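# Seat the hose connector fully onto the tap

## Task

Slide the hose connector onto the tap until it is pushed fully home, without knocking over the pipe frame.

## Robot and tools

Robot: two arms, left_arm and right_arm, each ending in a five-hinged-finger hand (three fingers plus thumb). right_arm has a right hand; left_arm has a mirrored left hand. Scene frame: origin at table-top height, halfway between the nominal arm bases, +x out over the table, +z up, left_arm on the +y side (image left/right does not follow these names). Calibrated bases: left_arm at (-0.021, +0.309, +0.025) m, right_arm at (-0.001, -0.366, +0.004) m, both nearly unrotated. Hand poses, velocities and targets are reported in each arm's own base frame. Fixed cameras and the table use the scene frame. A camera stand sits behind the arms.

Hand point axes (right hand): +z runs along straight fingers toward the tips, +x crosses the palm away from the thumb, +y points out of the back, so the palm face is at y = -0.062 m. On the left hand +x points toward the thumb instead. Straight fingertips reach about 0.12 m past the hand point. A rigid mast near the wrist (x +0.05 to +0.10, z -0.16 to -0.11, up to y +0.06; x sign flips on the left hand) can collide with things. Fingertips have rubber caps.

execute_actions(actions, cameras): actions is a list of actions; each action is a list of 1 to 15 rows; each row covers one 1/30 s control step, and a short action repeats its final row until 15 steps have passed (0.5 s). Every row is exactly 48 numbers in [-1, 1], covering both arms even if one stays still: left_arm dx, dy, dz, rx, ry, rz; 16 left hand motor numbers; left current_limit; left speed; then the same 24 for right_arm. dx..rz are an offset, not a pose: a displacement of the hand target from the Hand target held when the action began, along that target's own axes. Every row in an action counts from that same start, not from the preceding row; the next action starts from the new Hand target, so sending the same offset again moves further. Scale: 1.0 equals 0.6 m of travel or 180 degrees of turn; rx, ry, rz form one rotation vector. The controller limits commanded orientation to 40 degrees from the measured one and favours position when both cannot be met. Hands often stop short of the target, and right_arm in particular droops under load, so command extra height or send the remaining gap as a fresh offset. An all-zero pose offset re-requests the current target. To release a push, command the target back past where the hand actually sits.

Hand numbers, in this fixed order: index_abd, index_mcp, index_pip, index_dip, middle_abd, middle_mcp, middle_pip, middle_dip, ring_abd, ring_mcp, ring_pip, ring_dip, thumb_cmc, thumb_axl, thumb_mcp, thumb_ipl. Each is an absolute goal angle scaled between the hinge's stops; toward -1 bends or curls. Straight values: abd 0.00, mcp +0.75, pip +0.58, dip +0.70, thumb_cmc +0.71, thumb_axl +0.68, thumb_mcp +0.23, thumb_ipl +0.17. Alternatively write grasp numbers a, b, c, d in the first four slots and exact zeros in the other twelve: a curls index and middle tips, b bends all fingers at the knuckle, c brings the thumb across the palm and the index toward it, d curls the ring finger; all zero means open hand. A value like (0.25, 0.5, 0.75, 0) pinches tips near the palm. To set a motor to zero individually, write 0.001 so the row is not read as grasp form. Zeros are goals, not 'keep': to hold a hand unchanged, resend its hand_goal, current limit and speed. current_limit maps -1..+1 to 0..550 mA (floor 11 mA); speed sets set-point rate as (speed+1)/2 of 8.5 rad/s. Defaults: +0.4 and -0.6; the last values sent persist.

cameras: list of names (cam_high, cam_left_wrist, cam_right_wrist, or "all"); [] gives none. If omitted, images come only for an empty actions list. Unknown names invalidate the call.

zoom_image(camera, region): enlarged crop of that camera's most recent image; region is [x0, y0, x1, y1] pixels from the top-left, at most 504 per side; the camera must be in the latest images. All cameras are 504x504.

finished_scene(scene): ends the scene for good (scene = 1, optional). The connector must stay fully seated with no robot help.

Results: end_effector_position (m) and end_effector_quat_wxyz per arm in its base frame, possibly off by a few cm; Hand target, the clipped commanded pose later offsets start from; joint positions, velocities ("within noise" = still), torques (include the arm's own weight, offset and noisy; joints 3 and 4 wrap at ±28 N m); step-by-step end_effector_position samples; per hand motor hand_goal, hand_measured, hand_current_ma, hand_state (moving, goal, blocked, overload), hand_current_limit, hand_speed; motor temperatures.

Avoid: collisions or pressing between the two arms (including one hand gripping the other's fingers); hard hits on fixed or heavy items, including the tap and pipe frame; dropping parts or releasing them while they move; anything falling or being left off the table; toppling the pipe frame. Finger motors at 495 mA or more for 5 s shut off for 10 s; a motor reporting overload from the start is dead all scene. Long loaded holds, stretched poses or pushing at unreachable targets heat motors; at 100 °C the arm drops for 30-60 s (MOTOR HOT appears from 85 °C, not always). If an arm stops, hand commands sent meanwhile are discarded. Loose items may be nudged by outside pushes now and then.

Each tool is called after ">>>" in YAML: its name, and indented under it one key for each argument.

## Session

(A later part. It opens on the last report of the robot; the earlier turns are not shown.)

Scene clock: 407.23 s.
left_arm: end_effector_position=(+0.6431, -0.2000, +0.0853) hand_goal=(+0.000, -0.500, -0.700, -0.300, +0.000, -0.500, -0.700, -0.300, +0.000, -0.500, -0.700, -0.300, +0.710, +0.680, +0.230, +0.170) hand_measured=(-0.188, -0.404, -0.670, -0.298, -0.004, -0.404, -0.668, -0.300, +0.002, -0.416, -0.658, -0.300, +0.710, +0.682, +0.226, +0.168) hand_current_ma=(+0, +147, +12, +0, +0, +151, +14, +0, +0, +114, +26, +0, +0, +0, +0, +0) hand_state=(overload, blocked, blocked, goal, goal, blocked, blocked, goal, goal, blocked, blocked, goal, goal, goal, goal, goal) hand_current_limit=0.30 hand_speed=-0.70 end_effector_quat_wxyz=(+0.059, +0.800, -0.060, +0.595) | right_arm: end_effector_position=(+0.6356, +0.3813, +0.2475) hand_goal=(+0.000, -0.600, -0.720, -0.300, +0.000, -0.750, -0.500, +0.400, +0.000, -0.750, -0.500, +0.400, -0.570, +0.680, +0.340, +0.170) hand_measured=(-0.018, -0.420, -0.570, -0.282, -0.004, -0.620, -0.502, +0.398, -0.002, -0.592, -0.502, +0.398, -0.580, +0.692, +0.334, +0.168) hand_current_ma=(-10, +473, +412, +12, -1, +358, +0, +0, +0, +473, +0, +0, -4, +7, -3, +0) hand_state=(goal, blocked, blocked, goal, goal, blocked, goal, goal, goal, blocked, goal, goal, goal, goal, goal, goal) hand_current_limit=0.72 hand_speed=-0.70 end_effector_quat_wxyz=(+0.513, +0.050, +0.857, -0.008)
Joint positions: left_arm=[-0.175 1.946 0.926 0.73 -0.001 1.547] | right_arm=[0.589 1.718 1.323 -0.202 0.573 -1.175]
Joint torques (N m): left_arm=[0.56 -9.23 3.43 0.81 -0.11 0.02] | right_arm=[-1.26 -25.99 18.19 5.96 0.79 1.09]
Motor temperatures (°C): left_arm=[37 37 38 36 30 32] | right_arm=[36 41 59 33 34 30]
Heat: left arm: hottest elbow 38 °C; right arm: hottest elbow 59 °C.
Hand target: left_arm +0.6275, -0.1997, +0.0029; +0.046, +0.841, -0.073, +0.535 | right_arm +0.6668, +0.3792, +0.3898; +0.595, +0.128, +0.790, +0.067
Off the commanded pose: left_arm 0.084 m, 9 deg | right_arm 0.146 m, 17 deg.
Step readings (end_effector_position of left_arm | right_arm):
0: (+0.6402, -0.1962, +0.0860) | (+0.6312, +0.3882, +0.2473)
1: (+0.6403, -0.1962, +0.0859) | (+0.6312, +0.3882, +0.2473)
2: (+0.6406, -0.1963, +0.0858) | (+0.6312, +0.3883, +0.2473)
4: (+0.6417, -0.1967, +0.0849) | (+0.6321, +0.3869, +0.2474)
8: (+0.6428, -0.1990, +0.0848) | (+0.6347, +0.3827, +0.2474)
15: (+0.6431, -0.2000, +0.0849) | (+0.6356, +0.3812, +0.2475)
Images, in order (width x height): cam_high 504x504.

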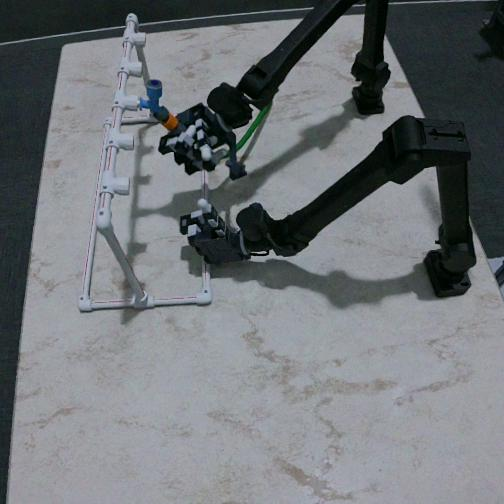

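>>> execute_actions:
  actions:
    - [[-0.0139,0.0057,-0.0297,0,0,0,0,-0.5,-0.7,-0.3,0,-0.5,-0.7,-0.3,0,-0.5,-0.7,-0.3,0.71,0.68,0.23,0.17,0.3,-0.7,-0.0308,0.0086,-0.0094,0,0.0094,-0.0167,0,-0.6,-0.72,-0.3,0,-0.75,-0.5,0.4,0,-0.75,-0.5,0.4,-0.57,0.68,0.33,0.17,0.72,-0.7]]
  cameras: ["cam_high"]

>>> zoom_image:
  camera: "cam_high"
  region: [149, 98, 189, 138]

Scene clock: 413.40 s.
left_arm: end_effector_position=(+0.6353, -0.2003, +0.0842) hand_goal=(+0.000, -0.500, -0.700, -0.300, +0.000, -0.500, -0.700, -0.300, +0.000, -0.500, -0.700, -0.300, +0.710, +0.680, +0.230, +0.170) hand_measured=(-0.188, -0.404, -0.670, -0.298, -0.004, -0.404, -0.668, -0.300, +0.002, -0.416, -0.658, -0.300, +0.710, +0.682, +0.226, +0.168) hand_current_ma=(+0, +147, +12, +0, +0, +151, +14, +0, +0, +114, +26, +0, +0, +0, +0, +0) hand_state=(overload, blocked, blocked, goal, goal, blocked, blocked, goal, goal, blocked, blocked, goal, goal, goal, goal, goal) hand_current_limit=0.30 hand_speed=-0.70 end_effector_quat_wxyz=(+0.060, +0.795, -0.057, +0.601) | right_arm: end_effector_position=(+0.6304, +0.3795, +0.2456) hand_goal=(+0.000, -0.600, -0.720, -0.300, +0.000, -0.750, -0.500, +0.400, +0.000, -0.750, -0.500, +0.400, -0.570, +0.680, +0.330, +0.170) hand_measured=(-0.018, -0.420, -0.570, -0.282, -0.004, -0.620, -0.502, +0.398, -0.002, -0.592, -0.502, +0.398, -0.580, +0.692, +0.326, +0.168) hand_current_ma=(-10, +473, +412, +12, -1, +358, +0, +0, +0, +473, +0, +0, -4, +7, -1, +0) hand_state=(goal, blocked, blocked, goal, goal, blocked, goal, goal, goal, blocked, goal, goal, goal, goal, goal, goal) hand_current_limit=0.72 hand_speed=-0.70 end_effector_quat_wxyz=(+0.501, +0.042, +0.865, -0.012)
Joint positions: left_arm=[-0.18 1.946 0.899 0.772 -0.008 1.54] | right_arm=[0.588 1.706 1.325 -0.248 0.562 -1.176]
Joint torques (N m): left_arm=[0.32 -10.99 0.91 0.5 -0.11 0.06] | right_arm=[-1.49 -27.11 21.98 3.44 0.71 0.72]
Motor temperatures (°C): left_arm=[37 37 38 36 30 32] | right_arm=[36 42 59 33 34 31]
Heat: left arm: hottest elbow 38 °C; right arm: hottest elbow 59 °C.
Hand target: left_arm +0.6076, -0.1997, +0.0031; +0.046, +0.840, -0.073, +0.535 | right_arm +0.6669, +0.3791, +0.4096; +0.585, +0.107, +0.802, +0.053
Off the commanded pose: left_arm 0.086 m, 10 deg | right_arm 0.168 m, 16 deg.
Step readings (end_effector_position of left_arm | right_arm):
0: (+0.6432, -0.2000, +0.0854) | (+0.6356, +0.3813, +0.2475)
1: (+0.6430, -0.2003, +0.0854) | (+0.6356, +0.3814, +0.2475)
2: (+0.6425, -0.2001, +0.0853) | (+0.6356, +0.3814, +0.2474)
4: (+0.6400, -0.1999, +0.0842) | (+0.6350, +0.3812, +0.2462)
8: (+0.6372, -0.2002, +0.0841) | (+0.6323, +0.3803, +0.2461)
15: (+0.6356, -0.2004, +0.0841) | (+0.6306, +0.3795, +0.2457)
Images, in order (width x height): cam_high 504x504.

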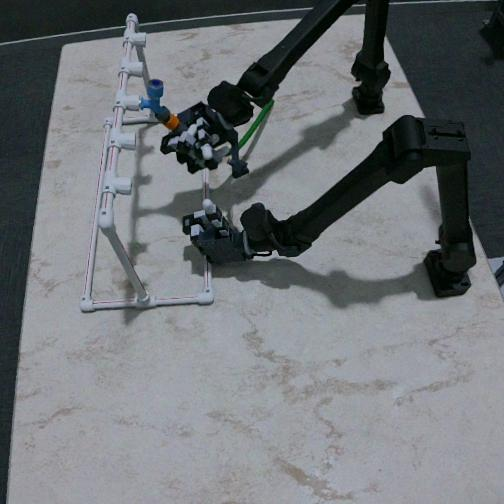

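Scaled by 12.600 from the camera's 504x504 image, which has a finer 720x720 frame.

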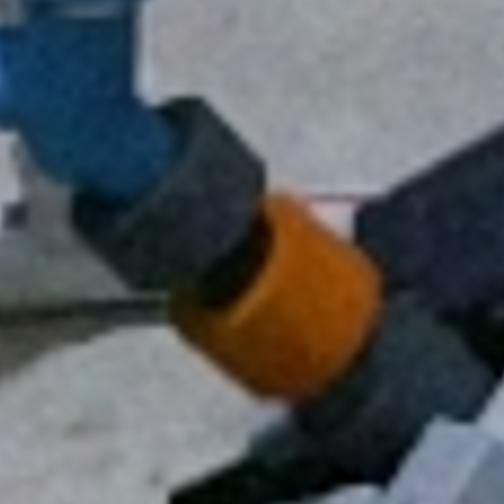

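>>> zoom_image:
  camera: "cam_high"
  region: [152, 100, 184, 132]

Scaled by 15.750 from the camera's 504x504 image, which has a finer 720x720 frame.

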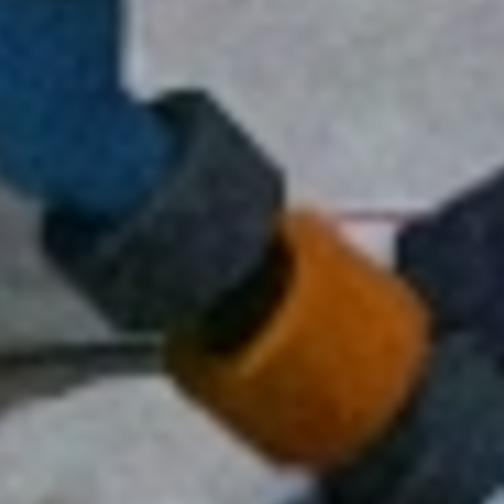

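>>> execute_actions:
  actions: []

Scene clock: 417.07 s.
left_arm: end_effector_position=(+0.6353, -0.2003, +0.0842) hand_goal=(+0.000, -0.500, -0.700, -0.300, +0.000, -0.500, -0.700, -0.300, +0.000, -0.500, -0.700, -0.300, +0.710, +0.680, +0.230, +0.170) hand_measured=(-0.188, -0.404, -0.670, -0.298, -0.004, -0.404, -0.668, -0.300, +0.002, -0.416, -0.658, -0.300, +0.710, +0.682, +0.226, +0.168) hand_current_ma=(+0, +147, +12, +0, +0, +151, +14, +0, +0, +114, +26, +0, +0, +0, +0, +0) hand_state=(overload, blocked, blocked, goal, goal, blocked, blocked, goal, goal, blocked, blocked, goal, goal, goal, goal, goal) hand_current_limit=0.30 hand_speed=-0.70 end_effector_quat_wxyz=(+0.060, +0.795, -0.057, +0.601) | right_arm: end_effector_position=(+0.6304, +0.3795, +0.2456) hand_goal=(+0.000, -0.600, -0.720, -0.300, +0.000, -0.750, -0.500, +0.400, +0.000, -0.750, -0.500, +0.400, -0.570, +0.680, +0.330, +0.170) hand_measured=(-0.018, -0.420, -0.570, -0.282, -0.004, -0.620, -0.502, +0.398, -0.002, -0.592, -0.502, +0.398, -0.580, +0.692, +0.326, +0.168) hand_current_ma=(-10, +473, +412, +12, -1, +358, +0, +0, +0, +473, +0, +0, -4, +7, -1, +0) hand_state=(goal, blocked, blocked, goal, goal, blocked, goal, goal, goal, blocked, goal, goal, goal, goal, goal, goal) hand_current_limit=0.72 hand_speed=-0.70 end_effector_quat_wxyz=(+0.501, +0.042, +0.865, -0.012)
Joint positions: left_arm=[-0.18 1.946 0.899 0.772 -0.008 1.54] | right_arm=[0.588 1.706 1.325 -0.248 0.562 -1.176]
Joint velocities: within noise
Joint torques (N m): left_arm=[0.32 -11.05 1.02 0.42 -0.11 0.05] | right_arm=[-1.67 -27.05 22.01 3.59 0.72 0.72]
Motor temperatures (°C): left_arm=[37 36 37 36 29 32] | right_arm=[36 42 59 33 34 31]
Heat: left arm: hottest waist 37 °C; right arm: hottest elbow 59 °C.
Hand target: left_arm +0.6076, -0.1997, +0.0031; +0.046, +0.840, -0.073, +0.535 | right_arm +0.6669, +0.3791, +0.4096; +0.585, +0.107, +0.802, +0.053
Off the commanded pose: left_arm 0.086 m, 10 deg | right_arm 0.168 m, 16 deg.

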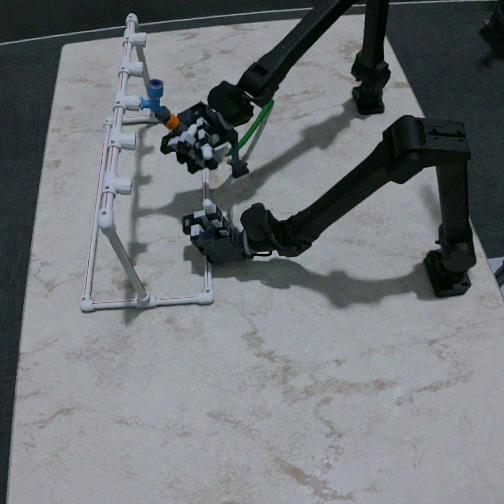

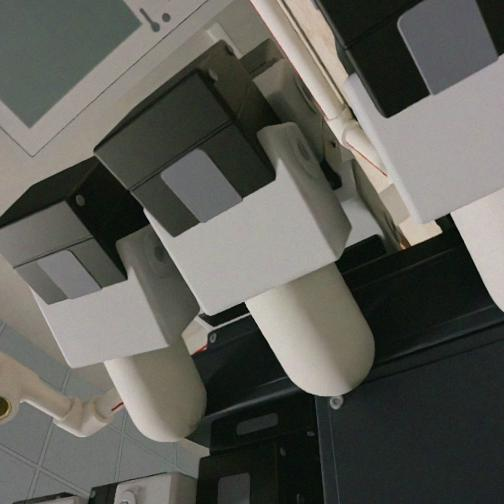

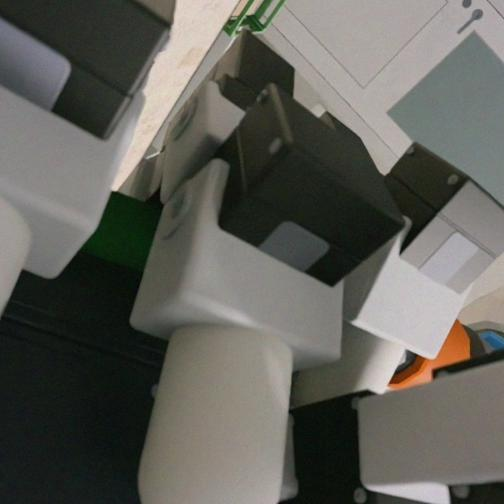

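>>> zoom_image:
  camera: "cam_high"
  region: [142, 90, 202, 150]

>>> zoom_image:
  camera: "cam_right_wrist"
  region: [384, 305, 504, 425]

Scaled by 8.400 from the camera's 504x504 image, which has a finer 720x720 frame.

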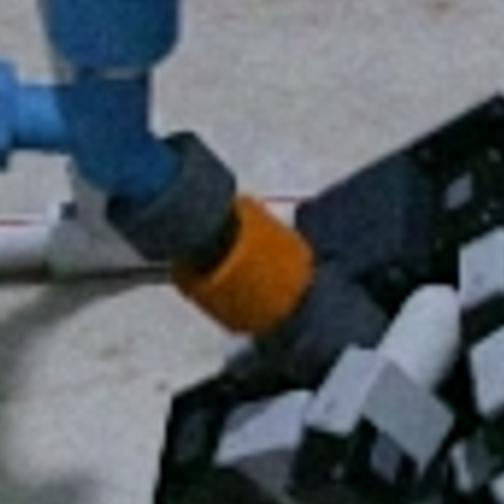

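Scaled by 4.200 from the camera's 504x504 image, which has a finer 720x720 frame.

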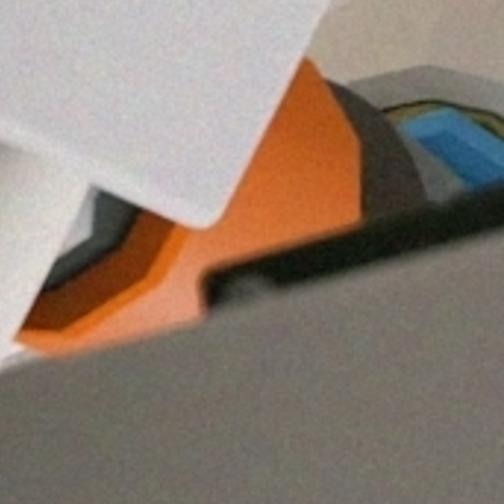

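>>> execute_actions:
  actions:
    - [[-0.1045,0.0057,0.0125,0,0,0, 0,-0.5,-0.7,-0.3, 0,-0.5,-0.7,-0.3, 0,-0.5,-0.7,-0.3, 0.71,0.68,0.23,0.17, 0.3,-0.7, 0,0,0,0,0,0, 0,-0.6,-0.72,-0.3, 0,-0.75,-0.5,0.4, 0,-0.75,-0.5,0.4, -0.57,0.68,0.33,0.17, 0.72,-0.7]]
  cameras: ["cam_high"]

>>> zoom_image:
  camera: "cam_high"
  region: [142, 90, 202, 150]

Scene clock: 422.03 s.
left_arm: end_effector_position=(+0.6210, -0.1993, +0.0808) hand_goal=(+0.000, -0.500, -0.700, -0.300, +0.000, -0.500, -0.700, -0.300, +0.000, -0.500, -0.700, -0.300, +0.710, +0.680, +0.230, +0.170) hand_measured=(-0.188, -0.404, -0.670, -0.298, -0.004, -0.404, -0.668, -0.300, +0.002, -0.416, -0.658, -0.300, +0.710, +0.682, +0.226, +0.168) hand_current_ma=(+0, +147, +12, +0, +0, +151, +14, +0, +0, +114, +26, +0, +0, +0, +0, +0) hand_state=(overload, blocked, blocked, goal, goal, blocked, blocked, goal, goal, blocked, blocked, goal, goal, goal, goal, goal) hand_current_limit=0.30 hand_speed=-0.70 end_effector_quat_wxyz=(+0.064, +0.762, -0.054, +0.642) | right_arm: end_effector_position=(+0.6302, +0.3794, +0.2455) hand_goal=(+0.000, -0.600, -0.720, -0.300, +0.000, -0.750, -0.500, +0.400, +0.000, -0.750, -0.500, +0.400, -0.570, +0.680, +0.330, +0.170) hand_measured=(-0.018, -0.420, -0.570, -0.282, -0.004, -0.620, -0.502, +0.398, -0.002, -0.592, -0.502, +0.398, -0.580, +0.692, +0.326, +0.168) hand_current_ma=(-10, +473, +412, +12, -1, +358, +0, +0, +0, +473, +0, +0, -4, +7, -2, +0) hand_state=(goal, blocked, blocked, goal, goal, blocked, goal, goal, goal, blocked, goal, goal, goal, goal, goal, goal) hand_current_limit=0.72 hand_speed=-0.70 end_effector_quat_wxyz=(+0.500, +0.042, +0.865, -0.013)
Joint positions: left_arm=[-0.184 2.002 0.851 0.983 -0.013 1.539] | right_arm=[0.588 1.706 1.325 -0.25 0.562 -1.176]
Joint torques (N m): left_arm=[0.15 -4.89 -0.96 -0.46 -0.11 0.05] | right_arm=[-1.61 -27.16 21.96 3.6 0.73 0.72]
Motor temperatures (°C): left_arm=[37 36 37 36 29 32] | right_arm=[36 42 58 33 34 30]
Heat: left arm: hottest waist 37 °C; right arm: hottest elbow 58 °C.
Hand target: left_arm +0.5875, -0.1996, -0.0568; +0.046, +0.840, -0.074, +0.535 | right_arm +0.6669, +0.3790, +0.4095; +0.585, +0.107, +0.802, +0.053
Off the commanded pose: left_arm 0.142 m, 16 deg | right_arm 0.168 m, 16 deg.
Step readings (end_effector_position of left_arm | right_arm):
0: (+0.6353, -0.2003, +0.0842) | (+0.6304, +0.3795, +0.2456)
1: (+0.6351, -0.2002, +0.0842) | (+0.6304, +0.3795, +0.2456)
2: (+0.6335, -0.2001, +0.0835) | (+0.6304, +0.3795, +0.2456)
4: (+0.6283, -0.1998, +0.0804) | (+0.6303, +0.3794, +0.2456)
8: (+0.6237, -0.1998, +0.0804) | (+0.6302, +0.3794, +0.2455)
15: (+0.6213, -0.1994, +0.0807) | (+0.6302, +0.3794, +0.2455)
Images, in order (width x height): cam_high 504x504.

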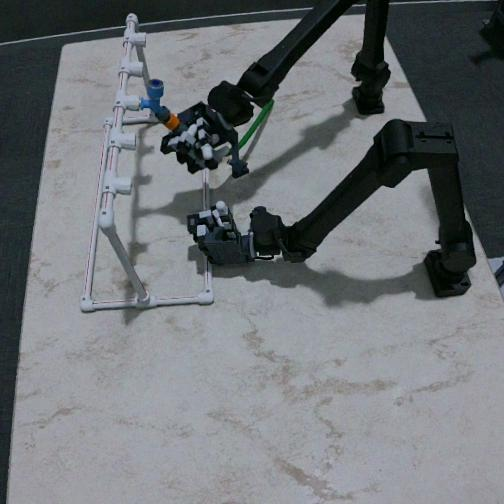

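Scaled by 8.400 from the camera's 504x504 image, which has a finer 720x720 frame.

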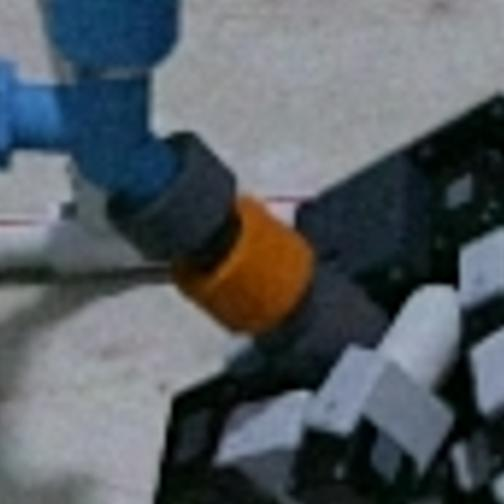

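>>> execute_actions:
  actions:
    - [[0,0,0,0,0,0, 0,-0.5,-0.7,-0.3, 0,-0.5,-0.7,-0.3, 0,-0.5,-0.7,-0.3, 0.71,0.68,0.23,0.17, 0.3,-0.7, -0.0635,0.0077,0.017,-0.0056,-0.0293,0.0255, 0,-0.6,-0.72,-0.3, 0,-0.75,-0.5,0.4, 0,-0.75,-0.5,0.4, -0.57,0.68,0.33,0.17, 0.72,-0.7]]
  cameras: ["cam_high"]

>>> zoom_image:
  camera: "cam_high"
  region: [142, 90, 202, 150]

Scene clock: 423.63 s.
left_arm: end_effector_position=(+0.6209, -0.1994, +0.0809) hand_goal=(+0.000, -0.500, -0.700, -0.300, +0.000, -0.500, -0.700, -0.300, +0.000, -0.500, -0.700, -0.300, +0.710, +0.680, +0.230, +0.170) hand_measured=(-0.188, -0.404, -0.670, -0.298, -0.004, -0.404, -0.668, -0.300, +0.002, -0.416, -0.658, -0.300, +0.710, +0.682, +0.226, +0.168) hand_current_ma=(+0, +147, +12, +0, +0, +151, +14, +0, +0, +114, +26, +0, +0, +0, +0, +0) hand_state=(overload, blocked, blocked, goal, goal, blocked, blocked, goal, goal, blocked, blocked, goal, goal, goal, goal, goal) hand_current_limit=0.30 hand_speed=-0.70 end_effector_quat_wxyz=(+0.066, +0.762, -0.052, +0.643) | right_arm: end_effector_position=(+0.6322, +0.3790, +0.2487) hand_goal=(+0.000, -0.600, -0.720, -0.300, +0.000, -0.750, -0.500, +0.400, +0.000, -0.750, -0.500, +0.400, -0.570, +0.680, +0.330, +0.170) hand_measured=(-0.018, -0.420, -0.570, -0.282, -0.004, -0.620, -0.502, +0.398, -0.002, -0.592, -0.502, +0.398, -0.580, +0.692, +0.326, +0.168) hand_current_ma=(-10, +473, +412, +12, -1, +358, +0, +0, +0, +473, +0, +0, -4, +7, -2, +0) hand_state=(goal, blocked, blocked, goal, goal, blocked, goal, goal, goal, blocked, goal, goal, goal, goal, goal, goal) hand_current_limit=0.72 hand_speed=-0.70 end_effector_quat_wxyz=(+0.505, +0.041, +0.862, -0.010)
Joint positions: left_arm=[-0.184 2.004 0.851 0.987 -0.013 1.534] | right_arm=[0.585 1.706 1.325 -0.235 0.558 -1.185]
Joint torques (N m): left_arm=[0.21 -5.25 -1.03 -0.64 -0.08 0.11] | right_arm=[-2.55 -27.69 22 7.39 1.03 0.95]
Motor temperatures (°C): left_arm=[37 36 37 36 29 32] | right_arm=[36 42 58 33 34 31]
Heat: left arm: hottest waist 37 °C; right arm: hottest elbow 58 °C.
Hand target: left_arm +0.5875, -0.1996, -0.0569; +0.046, +0.840, -0.073, +0.535 | right_arm +0.6882, +0.3743, +0.4427; +0.620, +0.136, +0.769, +0.078
Off the commanded pose: left_arm 0.142 m, 16 deg | right_arm 0.202 m, 23 deg.
Step readings (end_effector_position of left_arm | right_arm):
0: (+0.6209, -0.1993, +0.0806) | (+0.6302, +0.3794, +0.2455)
1: (+0.6209, -0.1993, +0.0806) | (+0.6302, +0.3794, +0.2455)
2: (+0.6209, -0.1993, +0.0806) | (+0.6302, +0.3794, +0.2458)
4: (+0.6209, -0.1993, +0.0806) | (+0.6307, +0.3797, +0.2471)
8: (+0.6209, -0.1995, +0.0807) | (+0.6317, +0.3792, +0.2484)
15: (+0.6209, -0.1995, +0.0808) | (+0.6322, +0.3789, +0.2487)
Images, in order (width x height): cam_high 504x504.

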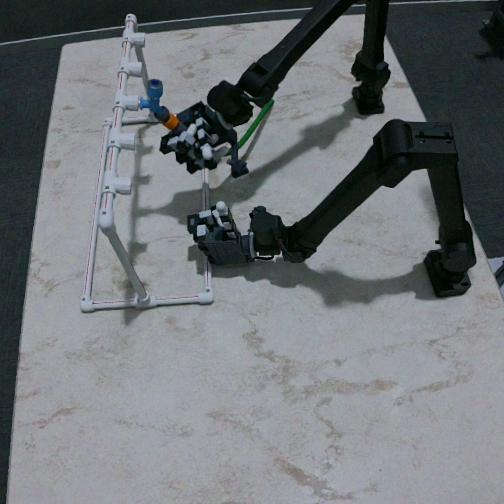

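Scaled by 8.400 from the camera's 504x504 image, which has a finer 720x720 frame.

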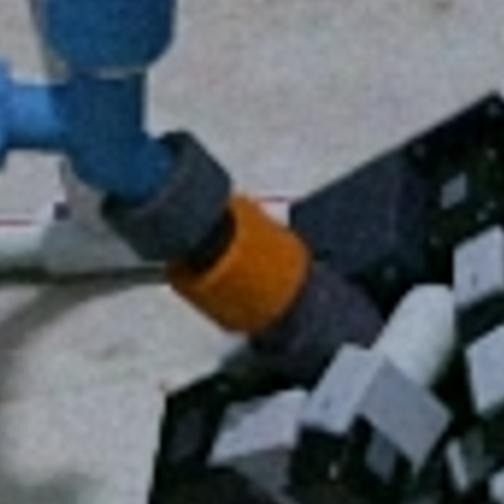

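>>> zoom_image:
  camera: "cam_high"
  region: [152, 100, 184, 132]

Scaled by 15.750 from the camera's 504x504 image, which has a finer 720x720 frame.

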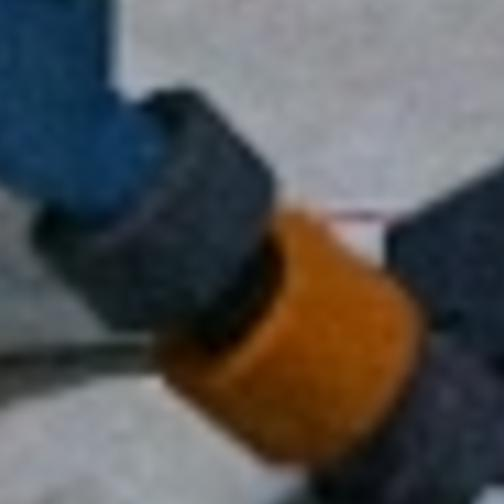

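>>> execute_actions:
  actions:
    - [[0,0,0,0,0,0, 0,-0.5,-0.7,-0.3, 0,-0.5,-0.7,-0.3, 0,-0.5,-0.7,-0.3, 0.71,0.68,0.23,0.17, 0.3,-0.7, -0.115,-0.0018,0.031,0.0044,-0.0255,0.0201, 0,-0.6,-0.72,-0.3, 0,-0.75,-0.5,0.4, 0,-0.75,-0.5,0.4, -0.57,0.68,0.33,0.17, 0.72,-0.7]]
  cameras: ["cam_high"]

>>> zoom_image:
  camera: "cam_high"
  region: [152, 100, 184, 132]

Scene clock: 430.73 s.
left_arm: end_effector_position=(+0.6177, -0.2088, +0.0818) hand_goal=(+0.000, -0.500, -0.700, -0.300, +0.000, -0.500, -0.700, -0.300, +0.000, -0.500, -0.700, -0.300, +0.710, +0.680, +0.230, +0.170) hand_measured=(-0.188, -0.404, -0.670, -0.298, -0.004, -0.404, -0.668, -0.300, +0.002, -0.416, -0.658, -0.300, +0.710, +0.682, +0.226, +0.168) hand_current_ma=(+0, +147, +12, +0, +0, +151, +14, +0, +0, +114, +26, +0, +0, +0, +0, +0) hand_state=(overload, blocked, blocked, goal, goal, blocked, blocked, goal, goal, blocked, blocked, goal, goal, goal, goal, goal) hand_current_limit=0.30 hand_speed=-0.70 end_effector_quat_wxyz=(+0.077, +0.761, -0.053, +0.642) | right_arm: end_effector_position=(+0.6405, +0.3657, +0.2487) hand_goal=(+0.000, -0.600, -0.720, -0.300, +0.000, -0.750, -0.500, +0.400, +0.000, -0.750, -0.500, +0.400, -0.570, +0.680, +0.330, +0.170) hand_measured=(-0.018, -0.420, -0.570, -0.282, -0.004, -0.624, -0.502, +0.398, -0.002, -0.594, -0.502, +0.398, -0.580, +0.692, +0.326, +0.168) hand_current_ma=(-10, +473, +412, +12, -1, +341, +0, +0, +0, +473, +0, +0, -5, +7, -2, +0) hand_state=(goal, blocked, blocked, goal, goal, blocked, goal, goal, goal, blocked, goal, goal, goal, goal, goal, goal) hand_current_limit=0.72 hand_speed=-0.70 end_effector_quat_wxyz=(+0.507, +0.040, +0.861, -0.018)
Joint positions: left_arm=[-0.199 2.005 0.851 0.99 -0.01 1.52] | right_arm=[0.56 1.706 1.325 -0.227 0.551 -1.21]
Joint torques (N m): left_arm=[1.2 -5.36 -1.07 -0.69 -0.19 0.24] | right_arm=[-3.96 -30.56 25.87 7.61 1.28 1.23]
Motor temperatures (°C): left_arm=[37 36 36 36 29 32] | right_arm=[36 42 58 34 34 31]
Heat: left arm: hottest waist 37 °C; right arm: hottest elbow 58 °C.
Hand target: left_arm +0.5875, -0.1997, -0.0569; +0.046, +0.840, -0.074, +0.535 | right_arm +0.7196, +0.3514, +0.5027; +0.646, +0.167, +0.739, +0.087
Off the commanded pose: left_arm 0.142 m, 16 deg | right_arm 0.266 m, 28 deg.
Step readings (end_effector_position of left_arm | right_arm):
0: (+0.6209, -0.1994, +0.0809) | (+0.6322, +0.3790, +0.2487)
1: (+0.6209, -0.1994, +0.0809) | (+0.6324, +0.3788, +0.2488)
2: (+0.6209, -0.1994, +0.0807) | (+0.6327, +0.3784, +0.2490)
4: (+0.6210, -0.1994, +0.0809) | (+0.6338, +0.3768, +0.2492)
8: (+0.6194, -0.2041, +0.0814) | (+0.6376, +0.3707, +0.2490)
15: (+0.6177, -0.2089, +0.0818) | (+0.6405, +0.3656, +0.2487)
Images, in order (width x height): cam_high 504x504.

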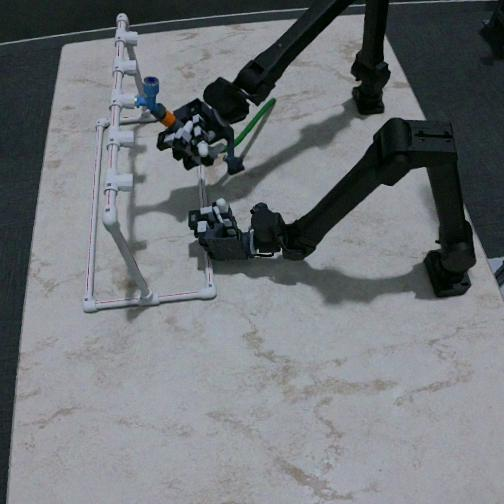

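Scaled by 15.750 from the camera's 504x504 image, which has a finer 720x720 frame.

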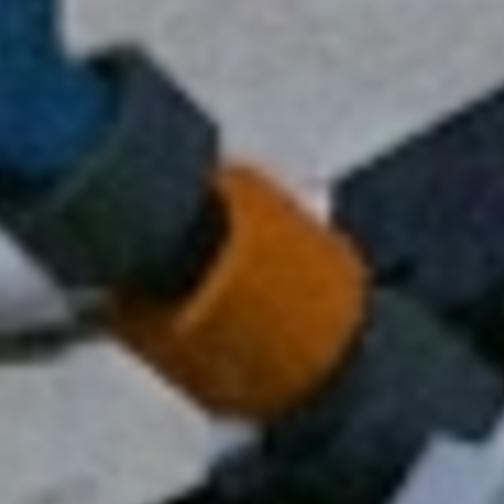

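>>> execute_actions:
  actions:
    - [[0,0,0,0,0,0, 0,-0.5,-0.7,-0.3, 0,-0.5,-0.7,-0.3, 0,-0.5,-0.7,-0.3, 0.71,0.68,0.23,0.17, 0.3,-0.7, 0,-0.0125,0.0067,0.048,0,0, 0,-0.6,-0.72,-0.3, 0,-0.75,-0.5,0.4, 0,-0.75,-0.5,0.4, -0.57,0.68,0.33,0.17, 0.72,-0.7]]
    - [[0,0,0,0,0,0, 0,-0.5,-0.7,-0.3, 0,-0.5,-0.7,-0.3, 0,-0.5,-0.7,-0.3, 0.71,0.68,0.23,0.17, 0.3,-0.7, 0,0.025,-0.0134,-0.096,0,0, 0,-0.6,-0.72,-0.3, 0,-0.75,-0.5,0.4, 0,-0.75,-0.5,0.4, -0.57,0.68,0.33,0.17, 0.72,-0.7]]
    - [[0,0,0,0,0,0, 0,-0.5,-0.7,-0.3, 0,-0.5,-0.7,-0.3, 0,-0.5,-0.7,-0.3, 0.71,0.68,0.23,0.17, 0.3,-0.7, 0,-0.0125,0.0067,0.048,0,0, 0,-0.6,-0.72,-0.3, 0,-0.75,-0.5,0.4, 0,-0.75,-0.5,0.4, -0.57,0.68,0.33,0.17, 0.72,-0.7]]
  cameras: ["cam_high"]

>>> zoom_image:
  camera: "cam_high"
  region: [152, 100, 184, 132]

Scene clock: 436.97 s.
left_arm: end_effector_position=(+0.6152, -0.2151, +0.0836) hand_goal=(+0.000, -0.500, -0.700, -0.300, +0.000, -0.500, -0.700, -0.300, +0.000, -0.500, -0.700, -0.300, +0.710, +0.680, +0.230, +0.170) hand_measured=(-0.188, -0.404, -0.670, -0.298, -0.004, -0.404, -0.668, -0.300, +0.002, -0.416, -0.658, -0.300, +0.710, +0.682, +0.226, +0.168) hand_current_ma=(+0, +146, +12, +0, +0, +151, +14, +0, +0, +114, +26, +0, +0, +0, +0, +0) hand_state=(overload, blocked, blocked, goal, goal, blocked, blocked, goal, goal, blocked, blocked, goal, goal, goal, goal, goal) hand_current_limit=0.30 hand_speed=-0.70 end_effector_quat_wxyz=(+0.088, +0.759, -0.053, +0.643) | right_arm: end_effector_position=(+0.6539, +0.3588, +0.2512) hand_goal=(+0.000, -0.600, -0.720, -0.300, +0.000, -0.750, -0.500, +0.400, +0.000, -0.750, -0.500, +0.400, -0.570, +0.680, +0.330, +0.170) hand_measured=(-0.018, -0.420, -0.570, -0.282, -0.004, -0.630, -0.502, +0.398, -0.002, -0.594, -0.502, +0.398, -0.582, +0.690, +0.324, +0.168) hand_current_ma=(-10, +473, +412, +12, -1, +310, +0, +0, +0, +473, +0, +0, -5, +7, -2, +0) hand_state=(goal, blocked, blocked, goal, goal, blocked, goal, goal, goal, blocked, goal, goal, goal, goal, goal, goal) hand_current_limit=0.72 hand_speed=-0.70 end_effector_quat_wxyz=(+0.515, +0.032, +0.856, -0.016)
Joint positions: left_arm=[-0.208 2.008 0.851 0.999 -0.001 1.504] | right_arm=[0.533 1.72 1.338 -0.189 0.524 -1.253]
Joint torques (N m): left_arm=[1.9 -5.66 -1.25 -1.01 -0.41 0.4] | right_arm=[-2.14 -30.45 26.36 6.19 1.77 1.71]
Motor temperatures (°C): left_arm=[37 36 36 36 29 32] | right_arm=[36 42 59 34 35 31]
Heat: left arm: hottest waist 37 °C; right arm: hottest elbow 59 °C.
Hand target: left_arm +0.5874, -0.1997, -0.0570; +0.046, +0.840, -0.074, +0.535 | right_arm +0.7232, +0.3528, +0.5029; +0.646, +0.167, +0.739, +0.087
Off the commanded pose: left_arm 0.144 m, 16 deg | right_arm 0.261 m, 28 deg.
Step readings (end_effector_position of left_arm | right_arm):
0: (+0.6177, -0.2088, +0.0818) | (+0.6405, +0.3657, +0.2487)
1: (+0.6178, -0.2088, +0.0819) | (+0.6408, +0.3651, +0.2487)
2: (+0.6175, -0.2092, +0.0820) | (+0.6415, +0.3631, +0.2491)
4: (+0.6165, -0.2119, +0.0823) | (+0.6421, +0.3578, +0.2477)
8: (+0.6155, -0.2145, +0.0823) | (+0.6423, +0.3519, +0.2465)
15: (+0.6154, -0.2149, +0.0824) | (+0.6417, +0.3506, +0.2459)
16: (+0.6154, -0.2149, +0.0824) | (+0.6413, +0.3519, +0.2458)
17: (+0.6156, -0.2147, +0.0824) | (+0.6413, +0.3544, +0.2458)
19: (+0.6164, -0.2131, +0.0825) | (+0.6429, +0.3614, +0.2502)
23: (+0.6159, -0.2139, +0.0837) | (+0.6463, +0.3657, +0.2559)
30: (+0.6160, -0.2139, +0.0852) | (+0.6466, +0.3701, +0.2601)
31: (+0.6160, -0.2139, +0.0853) | (+0.6470, +0.3697, +0.2600)
32: (+0.6160, -0.2140, +0.0854) | (+0.6482, +0.3678, +0.2594)
34: (+0.6155, -0.2148, +0.0852) | (+0.6509, +0.3642, +0.2567)
38: (+0.6154, -0.2150, +0.0843) | (+0.6536, +0.3606, +0.2534)
45: (+0.6153, -0.2150, +0.0835) | (+0.6541, +0.3587, +0.2513)
Images, in order (width x height): cam_high 504x504.

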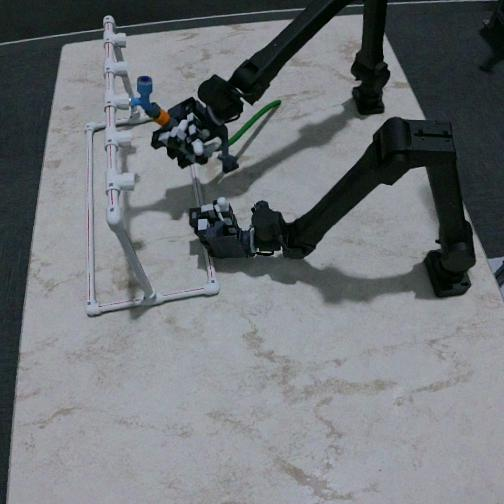

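Scaled by 15.750 from the camera's 504x504 image, which has a finer 720x720 frame.

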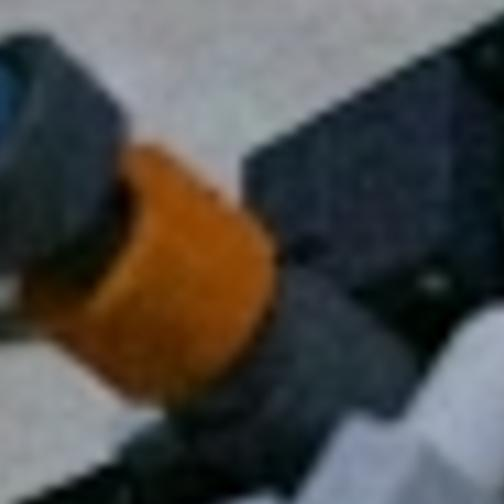

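>>> execute_actions:
  actions: []

>>> zoom_image:
  camera: "cam_high"
  region: [130, 130, 270, 270]

Scene clock: 437.67 s.
left_arm: end_effector_position=(+0.6152, -0.2151, +0.0836) hand_goal=(+0.000, -0.500, -0.700, -0.300, +0.000, -0.500, -0.700, -0.300, +0.000, -0.500, -0.700, -0.300, +0.710, +0.680, +0.230, +0.170) hand_measured=(-0.188, -0.404, -0.670, -0.298, -0.004, -0.404, -0.668, -0.300, +0.002, -0.416, -0.658, -0.300, +0.710, +0.682, +0.226, +0.168) hand_current_ma=(+0, +146, +12, +0, +0, +151, +14, +0, +0, +114, +26, +0, +0, +0, +0, +0) hand_state=(overload, blocked, blocked, goal, goal, blocked, blocked, goal, goal, blocked, blocked, goal, goal, goal, goal, goal) hand_current_limit=0.30 hand_speed=-0.70 end_effector_quat_wxyz=(+0.088, +0.759, -0.053, +0.643) | right_arm: end_effector_position=(+0.6540, +0.3588, +0.2512) hand_goal=(+0.000, -0.600, -0.720, -0.300, +0.000, -0.750, -0.500, +0.400, +0.000, -0.750, -0.500, +0.400, -0.570, +0.680, +0.330, +0.170) hand_measured=(-0.018, -0.420, -0.570, -0.282, -0.004, -0.630, -0.502, +0.398, -0.002, -0.594, -0.502, +0.398, -0.582, +0.690, +0.324, +0.168) hand_current_ma=(-10, +473, +412, +12, -1, +310, +0, +0, +0, +473, +0, +0, -5, +7, -2, +0) hand_state=(goal, blocked, blocked, goal, goal, blocked, goal, goal, goal, blocked, goal, goal, goal, goal, goal, goal) hand_current_limit=0.72 hand_speed=-0.70 end_effector_quat_wxyz=(+0.515, +0.032, +0.856, -0.016)
Joint positions: left_arm=[-0.208 2.008 0.851 0.999 -0.001 1.504] | right_arm=[0.533 1.72 1.338 -0.189 0.524 -1.253]
Joint velocities: within noise
Joint torques (N m): left_arm=[1.85 -5.71 -1.25 -0.99 -0.41 0.4] | right_arm=[-2.37 -30.56 26.37 6.15 1.75 1.71]
Motor temperatures (°C): left_arm=[37 36 36 36 29 32] | right_arm=[36 42 60 34 35 31]
Heat: left arm: hottest waist 37 °C; right arm: hottest elbow 60 °C.
Hand target: left_arm +0.5874, -0.1997, -0.0570; +0.046, +0.840, -0.074, +0.535 | right_arm +0.7232, +0.3527, +0.5029; +0.646, +0.167, +0.739, +0.087
Off the commanded pose: left_arm 0.144 m, 16 deg | right_arm 0.261 m, 28 deg.

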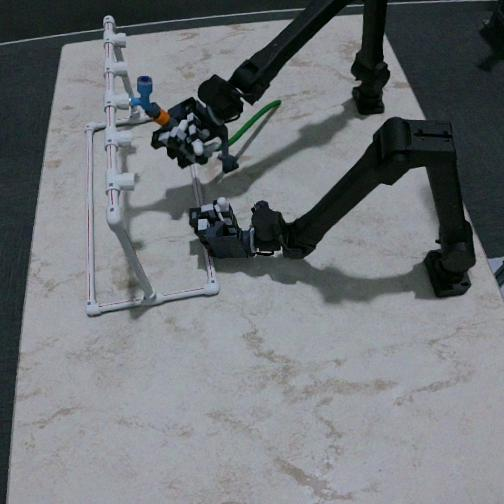

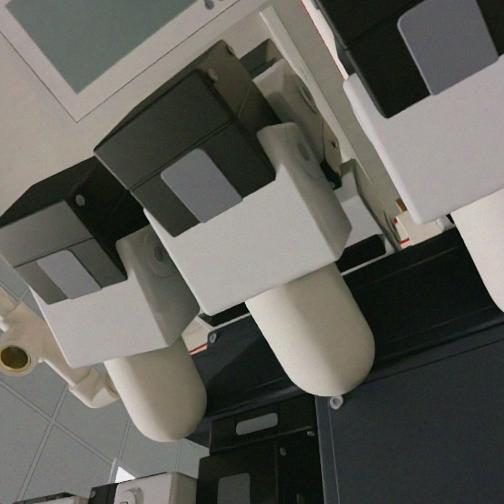

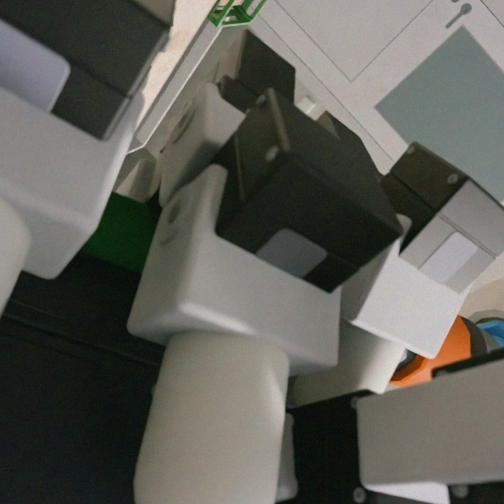

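Scaled by 3.600 from the camera's 504x504 image, which has a finer 720x720 frame.

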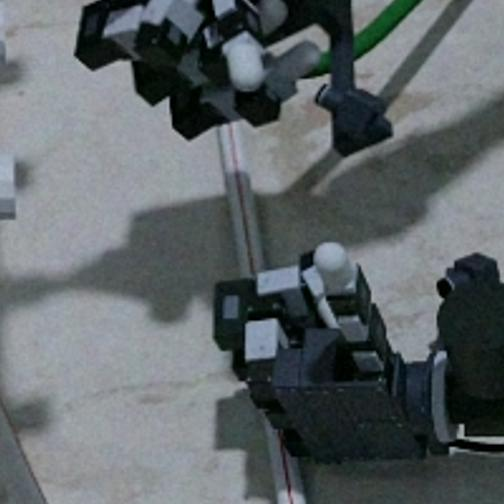

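>>> execute_actions:
  actions:
    - [[0,0,0,0,0,0, 0,-0.5,-0.7,-0.3, 0,-0.5,-0.7,-0.3, 0,-0.5,-0.7,-0.3, 0.71,0.68,0.23,0.17, 0.3,-0.7, 0.1625,-0.0568,-0.02,0.004,0.0455,-0.0447, 0,-0.6,-0.72,-0.3, 0,-0.75,-0.5,0.4, 0,-0.75,-0.5,0.4, -0.57,0.68,0.33,0.17, 0.72,-0.7],[0,0,0,0,0,0, 0,-0.5,-0.7,-0.3, 0,-0.5,-0.7,-0.3, 0,-0.5,-0.7,-0.3, 0.71,0.68,0.23,0.17, 0.3,-0.7, 0.1625,-0.0568,-0.02,0.004,0.0455,-0.0447, 0,-0.6,-0.72,-0.3, 0,-0.75,-0.5,0.4, 0,-0.75,-0.5,0.4, -0.57,0.68,0.33,0.17, 0.72,-0.7],[0,0,0,0,0,0, 0,-0.5,-0.7,-0.3, 0,-0.5,-0.7,-0.3, 0,-0.5,-0.7,-0.3, 0.71,0.68,0.23,0.17, 0.3,-0.7, 0.325,-0.1135,-0.0403,0.0083,0.091,-0.0894, 0,-0.6,-0.72,-0.3, 0,-0.75,-0.5,0.4, 0,-0.75,-0.5,0.4, -0.57,0.68,0.33,0.17, 0.72,-0.7]]
    - [[0.263,0.0167,-0.067,0,0,0, 0,-0.5,-0.7,-0.3, 0,-0.5,-0.7,-0.3, 0,-0.5,-0.7,-0.3, 0.71,0.68,0.23,0.17, 0.3,-0.7, 0,0,0,0,0,0, 0,-0.6,-0.72,-0.3, 0,-0.75,-0.5,0.4, 0,-0.75,-0.5,0.4, -0.57,0.68,0.33,0.17, 0.72,-0.7]]
  cameras: ["cam_high"]

>>> zoom_image:
  camera: "cam_high"
  region: [130, 90, 190, 150]

Scene clock: 442.57 s.
left_arm: end_effector_position=(+0.6010, -0.2077, +0.0800) hand_goal=(+0.000, -0.500, -0.700, -0.300, +0.000, -0.500, -0.700, -0.300, +0.000, -0.500, -0.700, -0.300, +0.710, +0.680, +0.230, +0.170) hand_measured=(-0.188, -0.404, -0.670, -0.298, -0.004, -0.404, -0.668, -0.300, +0.002, -0.416, -0.658, -0.300, +0.710, +0.682, +0.228, +0.168) hand_current_ma=(+0, +146, +12, +0, +0, +151, +14, +0, +0, +114, +26, +0, +0, +0, +0, +0) hand_state=(overload, blocked, blocked, goal, goal, blocked, blocked, goal, goal, blocked, blocked, goal, goal, goal, goal, goal) hand_current_limit=0.30 hand_speed=-0.70 end_effector_quat_wxyz=(+0.046, +0.852, -0.068, +0.516) | right_arm: end_effector_position=(+0.6510, +0.3600, +0.2437) hand_goal=(+0.000, -0.600, -0.720, -0.300, +0.000, -0.750, -0.500, +0.400, +0.000, -0.750, -0.500, +0.400, -0.570, +0.680, +0.330, +0.170) hand_measured=(-0.018, -0.420, -0.570, -0.282, -0.004, -0.630, -0.502, +0.398, -0.002, -0.594, -0.502, +0.398, -0.582, +0.690, +0.324, +0.168) hand_current_ma=(-10, +473, +412, +12, -1, +310, +0, +0, +0, +473, +0, +0, -5, +7, -3, +0) hand_state=(goal, blocked, blocked, goal, goal, blocked, goal, goal, goal, blocked, goal, goal, goal, goal, goal, goal) hand_current_limit=0.72 hand_speed=-0.70 end_effector_quat_wxyz=(+0.505, +0.025, +0.863, -0.017)
Joint positions: left_arm=[-0.209 1.8 0.853 0.466 -0.036 1.542] | right_arm=[0.534 1.723 1.338 -0.213 0.512 -1.253]
Joint torques (N m): left_arm=[0.32 -16.56 9.98 1.59 -0.11 -0.02] | right_arm=[-0.5 -20.6 16.01 3 0.37 0.67]
Motor temperatures (°C): left_arm=[37 36 36 36 29 32] | right_arm=[36 43 62 34 35 32]
Heat: left arm: hottest waist 37 °C; right arm: hottest elbow 62 °C.
Hand target: left_arm +0.6157, -0.2151, +0.1029; +0.046, +0.840, -0.074, +0.535 | right_arm +0.6691, +0.3618, +0.3024; +0.539, +0.057, +0.841, +0.010
Off the commanded pose: left_arm 0.028 m, 3 deg | right_arm 0.061 m, 7 deg.
Step readings (end_effector_position of left_arm | right_arm):
0: (+0.6152, -0.2151, +0.0836) | (+0.6540, +0.3588, +0.2512)
1: (+0.6152, -0.2151, +0.0836) | (+0.6539, +0.3587, +0.2508)
2: (+0.6152, -0.2151, +0.0836) | (+0.6537, +0.3587, +0.2495)
4: (+0.6152, -0.2151, +0.0836) | (+0.6528, +0.3592, +0.2469)
8: (+0.6152, -0.2151, +0.0836) | (+0.6515, +0.3596, +0.2445)
15: (+0.6152, -0.2151, +0.0836) | (+0.6512, +0.3598, +0.2439)
16: (+0.6153, -0.2151, +0.0838) | (+0.6512, +0.3598, +0.2439)
17: (+0.6164, -0.2151, +0.0852) | (+0.6511, +0.3598, +0.2439)
19: (+0.6193, -0.2143, +0.0922) | (+0.6510, +0.3599, +0.2438)
23: (+0.6121, -0.2111, +0.0991) | (+0.6510, +0.3600, +0.2437)
30: (+0.6034, -0.2082, +0.0864) | (+0.6510, +0.3600, +0.2437)
Images, in order (width x height): cam_high 504x504.

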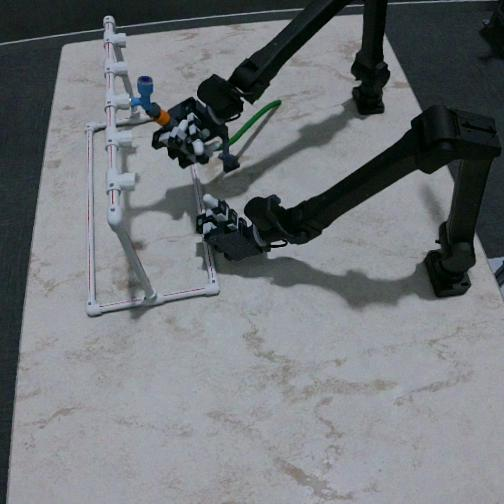

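Scaled by 8.400 from the camera's 504x504 image, which has a finer 720x720 frame.

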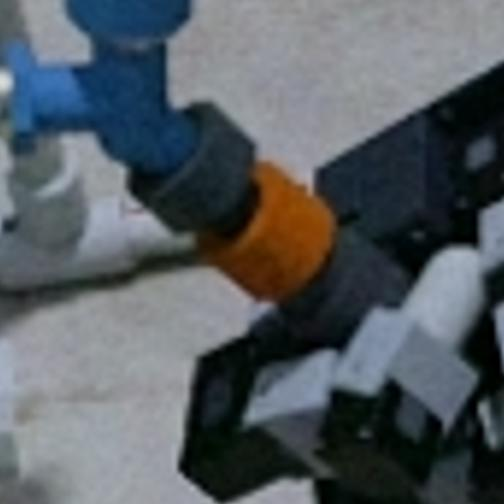

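>>> zoom_image:
  camera: "cam_high"
  region: [144, 98, 176, 130]

Scaled by 15.750 from the camera's 504x504 image, which has a finer 720x720 frame.

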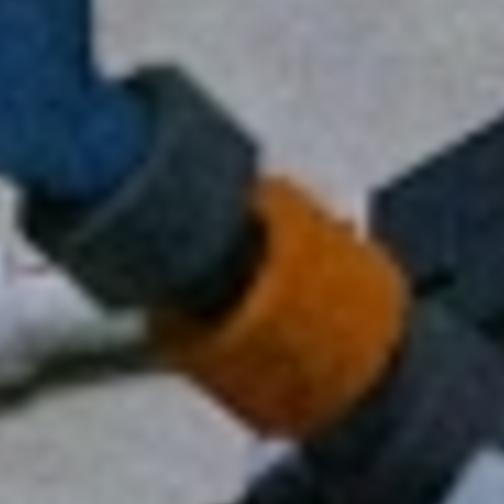

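>>> execute_actions:
  actions:
    - [[0.054,0.012,-0.023,0,-0.028,0, 0,-0.5,-0.7,-0.3, 0,-0.5,-0.7,-0.3, 0,-0.5,-0.7,-0.3, 0.71,0.68,0.23,0.17, 0.3,-0.7, 0,0,0,0,0,0, 0,-0.6,-0.72,-0.3, 0,-0.75,-0.5,0.4, 0,-0.75,-0.5,0.4, -0.57,0.68,0.33,0.17, 0.72,-0.7],[0.107,0.024,-0.045,0,-0.055,0, 0,-0.5,-0.7,-0.3, 0,-0.5,-0.7,-0.3, 0,-0.5,-0.7,-0.3, 0.71,0.68,0.23,0.17, 0.3,-0.7, 0,0,0,0,0,0, 0,-0.6,-0.72,-0.3, 0,-0.75,-0.5,0.4, 0,-0.75,-0.5,0.4, -0.57,0.68,0.33,0.17, 0.72,-0.7],[0.161,0.037,-0.068,0,-0.083,0, 0,-0.5,-0.7,-0.3, 0,-0.5,-0.7,-0.3, 0,-0.5,-0.7,-0.3, 0.71,0.68,0.23,0.17, 0.3,-0.7, 0,0,0,0,0,0, 0,-0.6,-0.72,-0.3, 0,-0.75,-0.5,0.4, 0,-0.75,-0.5,0.4, -0.57,0.68,0.33,0.17, 0.72,-0.7],[0.215,0.049,-0.0907,0,-0.111,0, 0,-0.5,-0.7,-0.3, 0,-0.5,-0.7,-0.3, 0,-0.5,-0.7,-0.3, 0.71,0.68,0.23,0.17, 0.3,-0.7, 0,0,0,0,0,0, 0,-0.6,-0.72,-0.3, 0,-0.75,-0.5,0.4, 0,-0.75,-0.5,0.4, -0.57,0.68,0.33,0.17, 0.72,-0.7]]
  cameras: ["cam_high"]

Scene clock: 446.13 s.
left_arm: end_effector_position=(+0.6028, -0.2392, +0.2141) hand_goal=(+0.000, -0.500, -0.700, -0.300, +0.000, -0.500, -0.700, -0.300, +0.000, -0.500, -0.700, -0.300, +0.710, +0.680, +0.230, +0.170) hand_measured=(-0.188, -0.404, -0.670, -0.298, -0.002, -0.404, -0.668, -0.300, +0.002, -0.416, -0.658, -0.300, +0.710, +0.682, +0.228, +0.168) hand_current_ma=(+0, +146, +12, +0, +0, +148, +14, +0, +0, +114, +26, +0, +0, +0, +0, +0) hand_state=(overload, blocked, blocked, goal, goal, blocked, blocked, goal, goal, blocked, blocked, goal, goal, goal, goal, goal) hand_current_limit=0.30 hand_speed=-0.70 end_effector_quat_wxyz=(+0.028, +0.925, -0.083, +0.370) | right_arm: end_effector_position=(+0.6509, +0.3600, +0.2436) hand_goal=(+0.000, -0.600, -0.720, -0.300, +0.000, -0.750, -0.500, +0.400, +0.000, -0.750, -0.500, +0.400, -0.570, +0.680, +0.330, +0.170) hand_measured=(-0.020, -0.420, -0.570, -0.282, -0.004, -0.630, -0.502, +0.398, -0.002, -0.594, -0.502, +0.398, -0.582, +0.690, +0.324, +0.168) hand_current_ma=(-10, +473, +412, +12, -1, +310, +0, +0, +0, +473, +0, +0, -5, +7, -3, +0) hand_state=(goal, blocked, blocked, goal, goal, blocked, goal, goal, goal, blocked, goal, goal, goal, goal, goal, goal) hand_current_limit=0.72 hand_speed=-0.70 end_effector_quat_wxyz=(+0.505, +0.025, +0.863, -0.017)
Joint positions: left_arm=[-0.267 1.575 1.228 -0.466 -0.069 1.51] | right_arm=[0.534 1.723 1.338 -0.213 0.512 -1.255]
Joint torques (N m): left_arm=[-0.03 -16.03 13.01 1.26 0.01 -0.24] | right_arm=[-0.56 -20.66 16.01 3.02 0.38 0.68]
Motor temperatures (°C): left_arm=[37 36 37 36 29 32] | right_arm=[36 43 62 34 35 31]
Heat: left arm: hottest waist 37 °C; right arm: hottest elbow 62 °C.
Hand target: left_arm +0.6159, -0.2450, +0.2428; +0.033, +0.921, -0.080, +0.381 | right_arm +0.6691, +0.3617, +0.3024; +0.539, +0.057, +0.841, +0.009
Off the commanded pose: left_arm 0.032 m, 1 deg | right_arm 0.062 m, 7 deg.
Step readings (end_effector_position of left_arm | right_arm):
0: (+0.6010, -0.2077, +0.0800) | (+0.6510, +0.3600, +0.2437)
1: (+0.6009, -0.2076, +0.0795) | (+0.6510, +0.3600, +0.2437)
2: (+0.5998, -0.2073, +0.0773) | (+0.6510, +0.3600, +0.2437)
4: (+0.5938, -0.2073, +0.0745) | (+0.6510, +0.3600, +0.2437)
8: (+0.5779, -0.2199, +0.1232) | (+0.6510, +0.3600, +0.2437)
15: (+0.5984, -0.2399, +0.2589) | (+0.6510, +0.3600, +0.2437)
Images, in order (width x height): cam_high 504x504.

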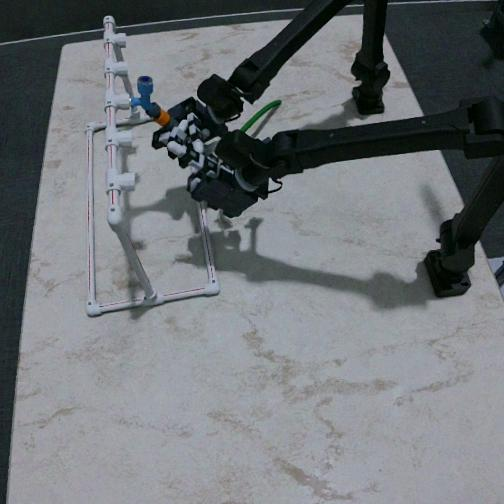

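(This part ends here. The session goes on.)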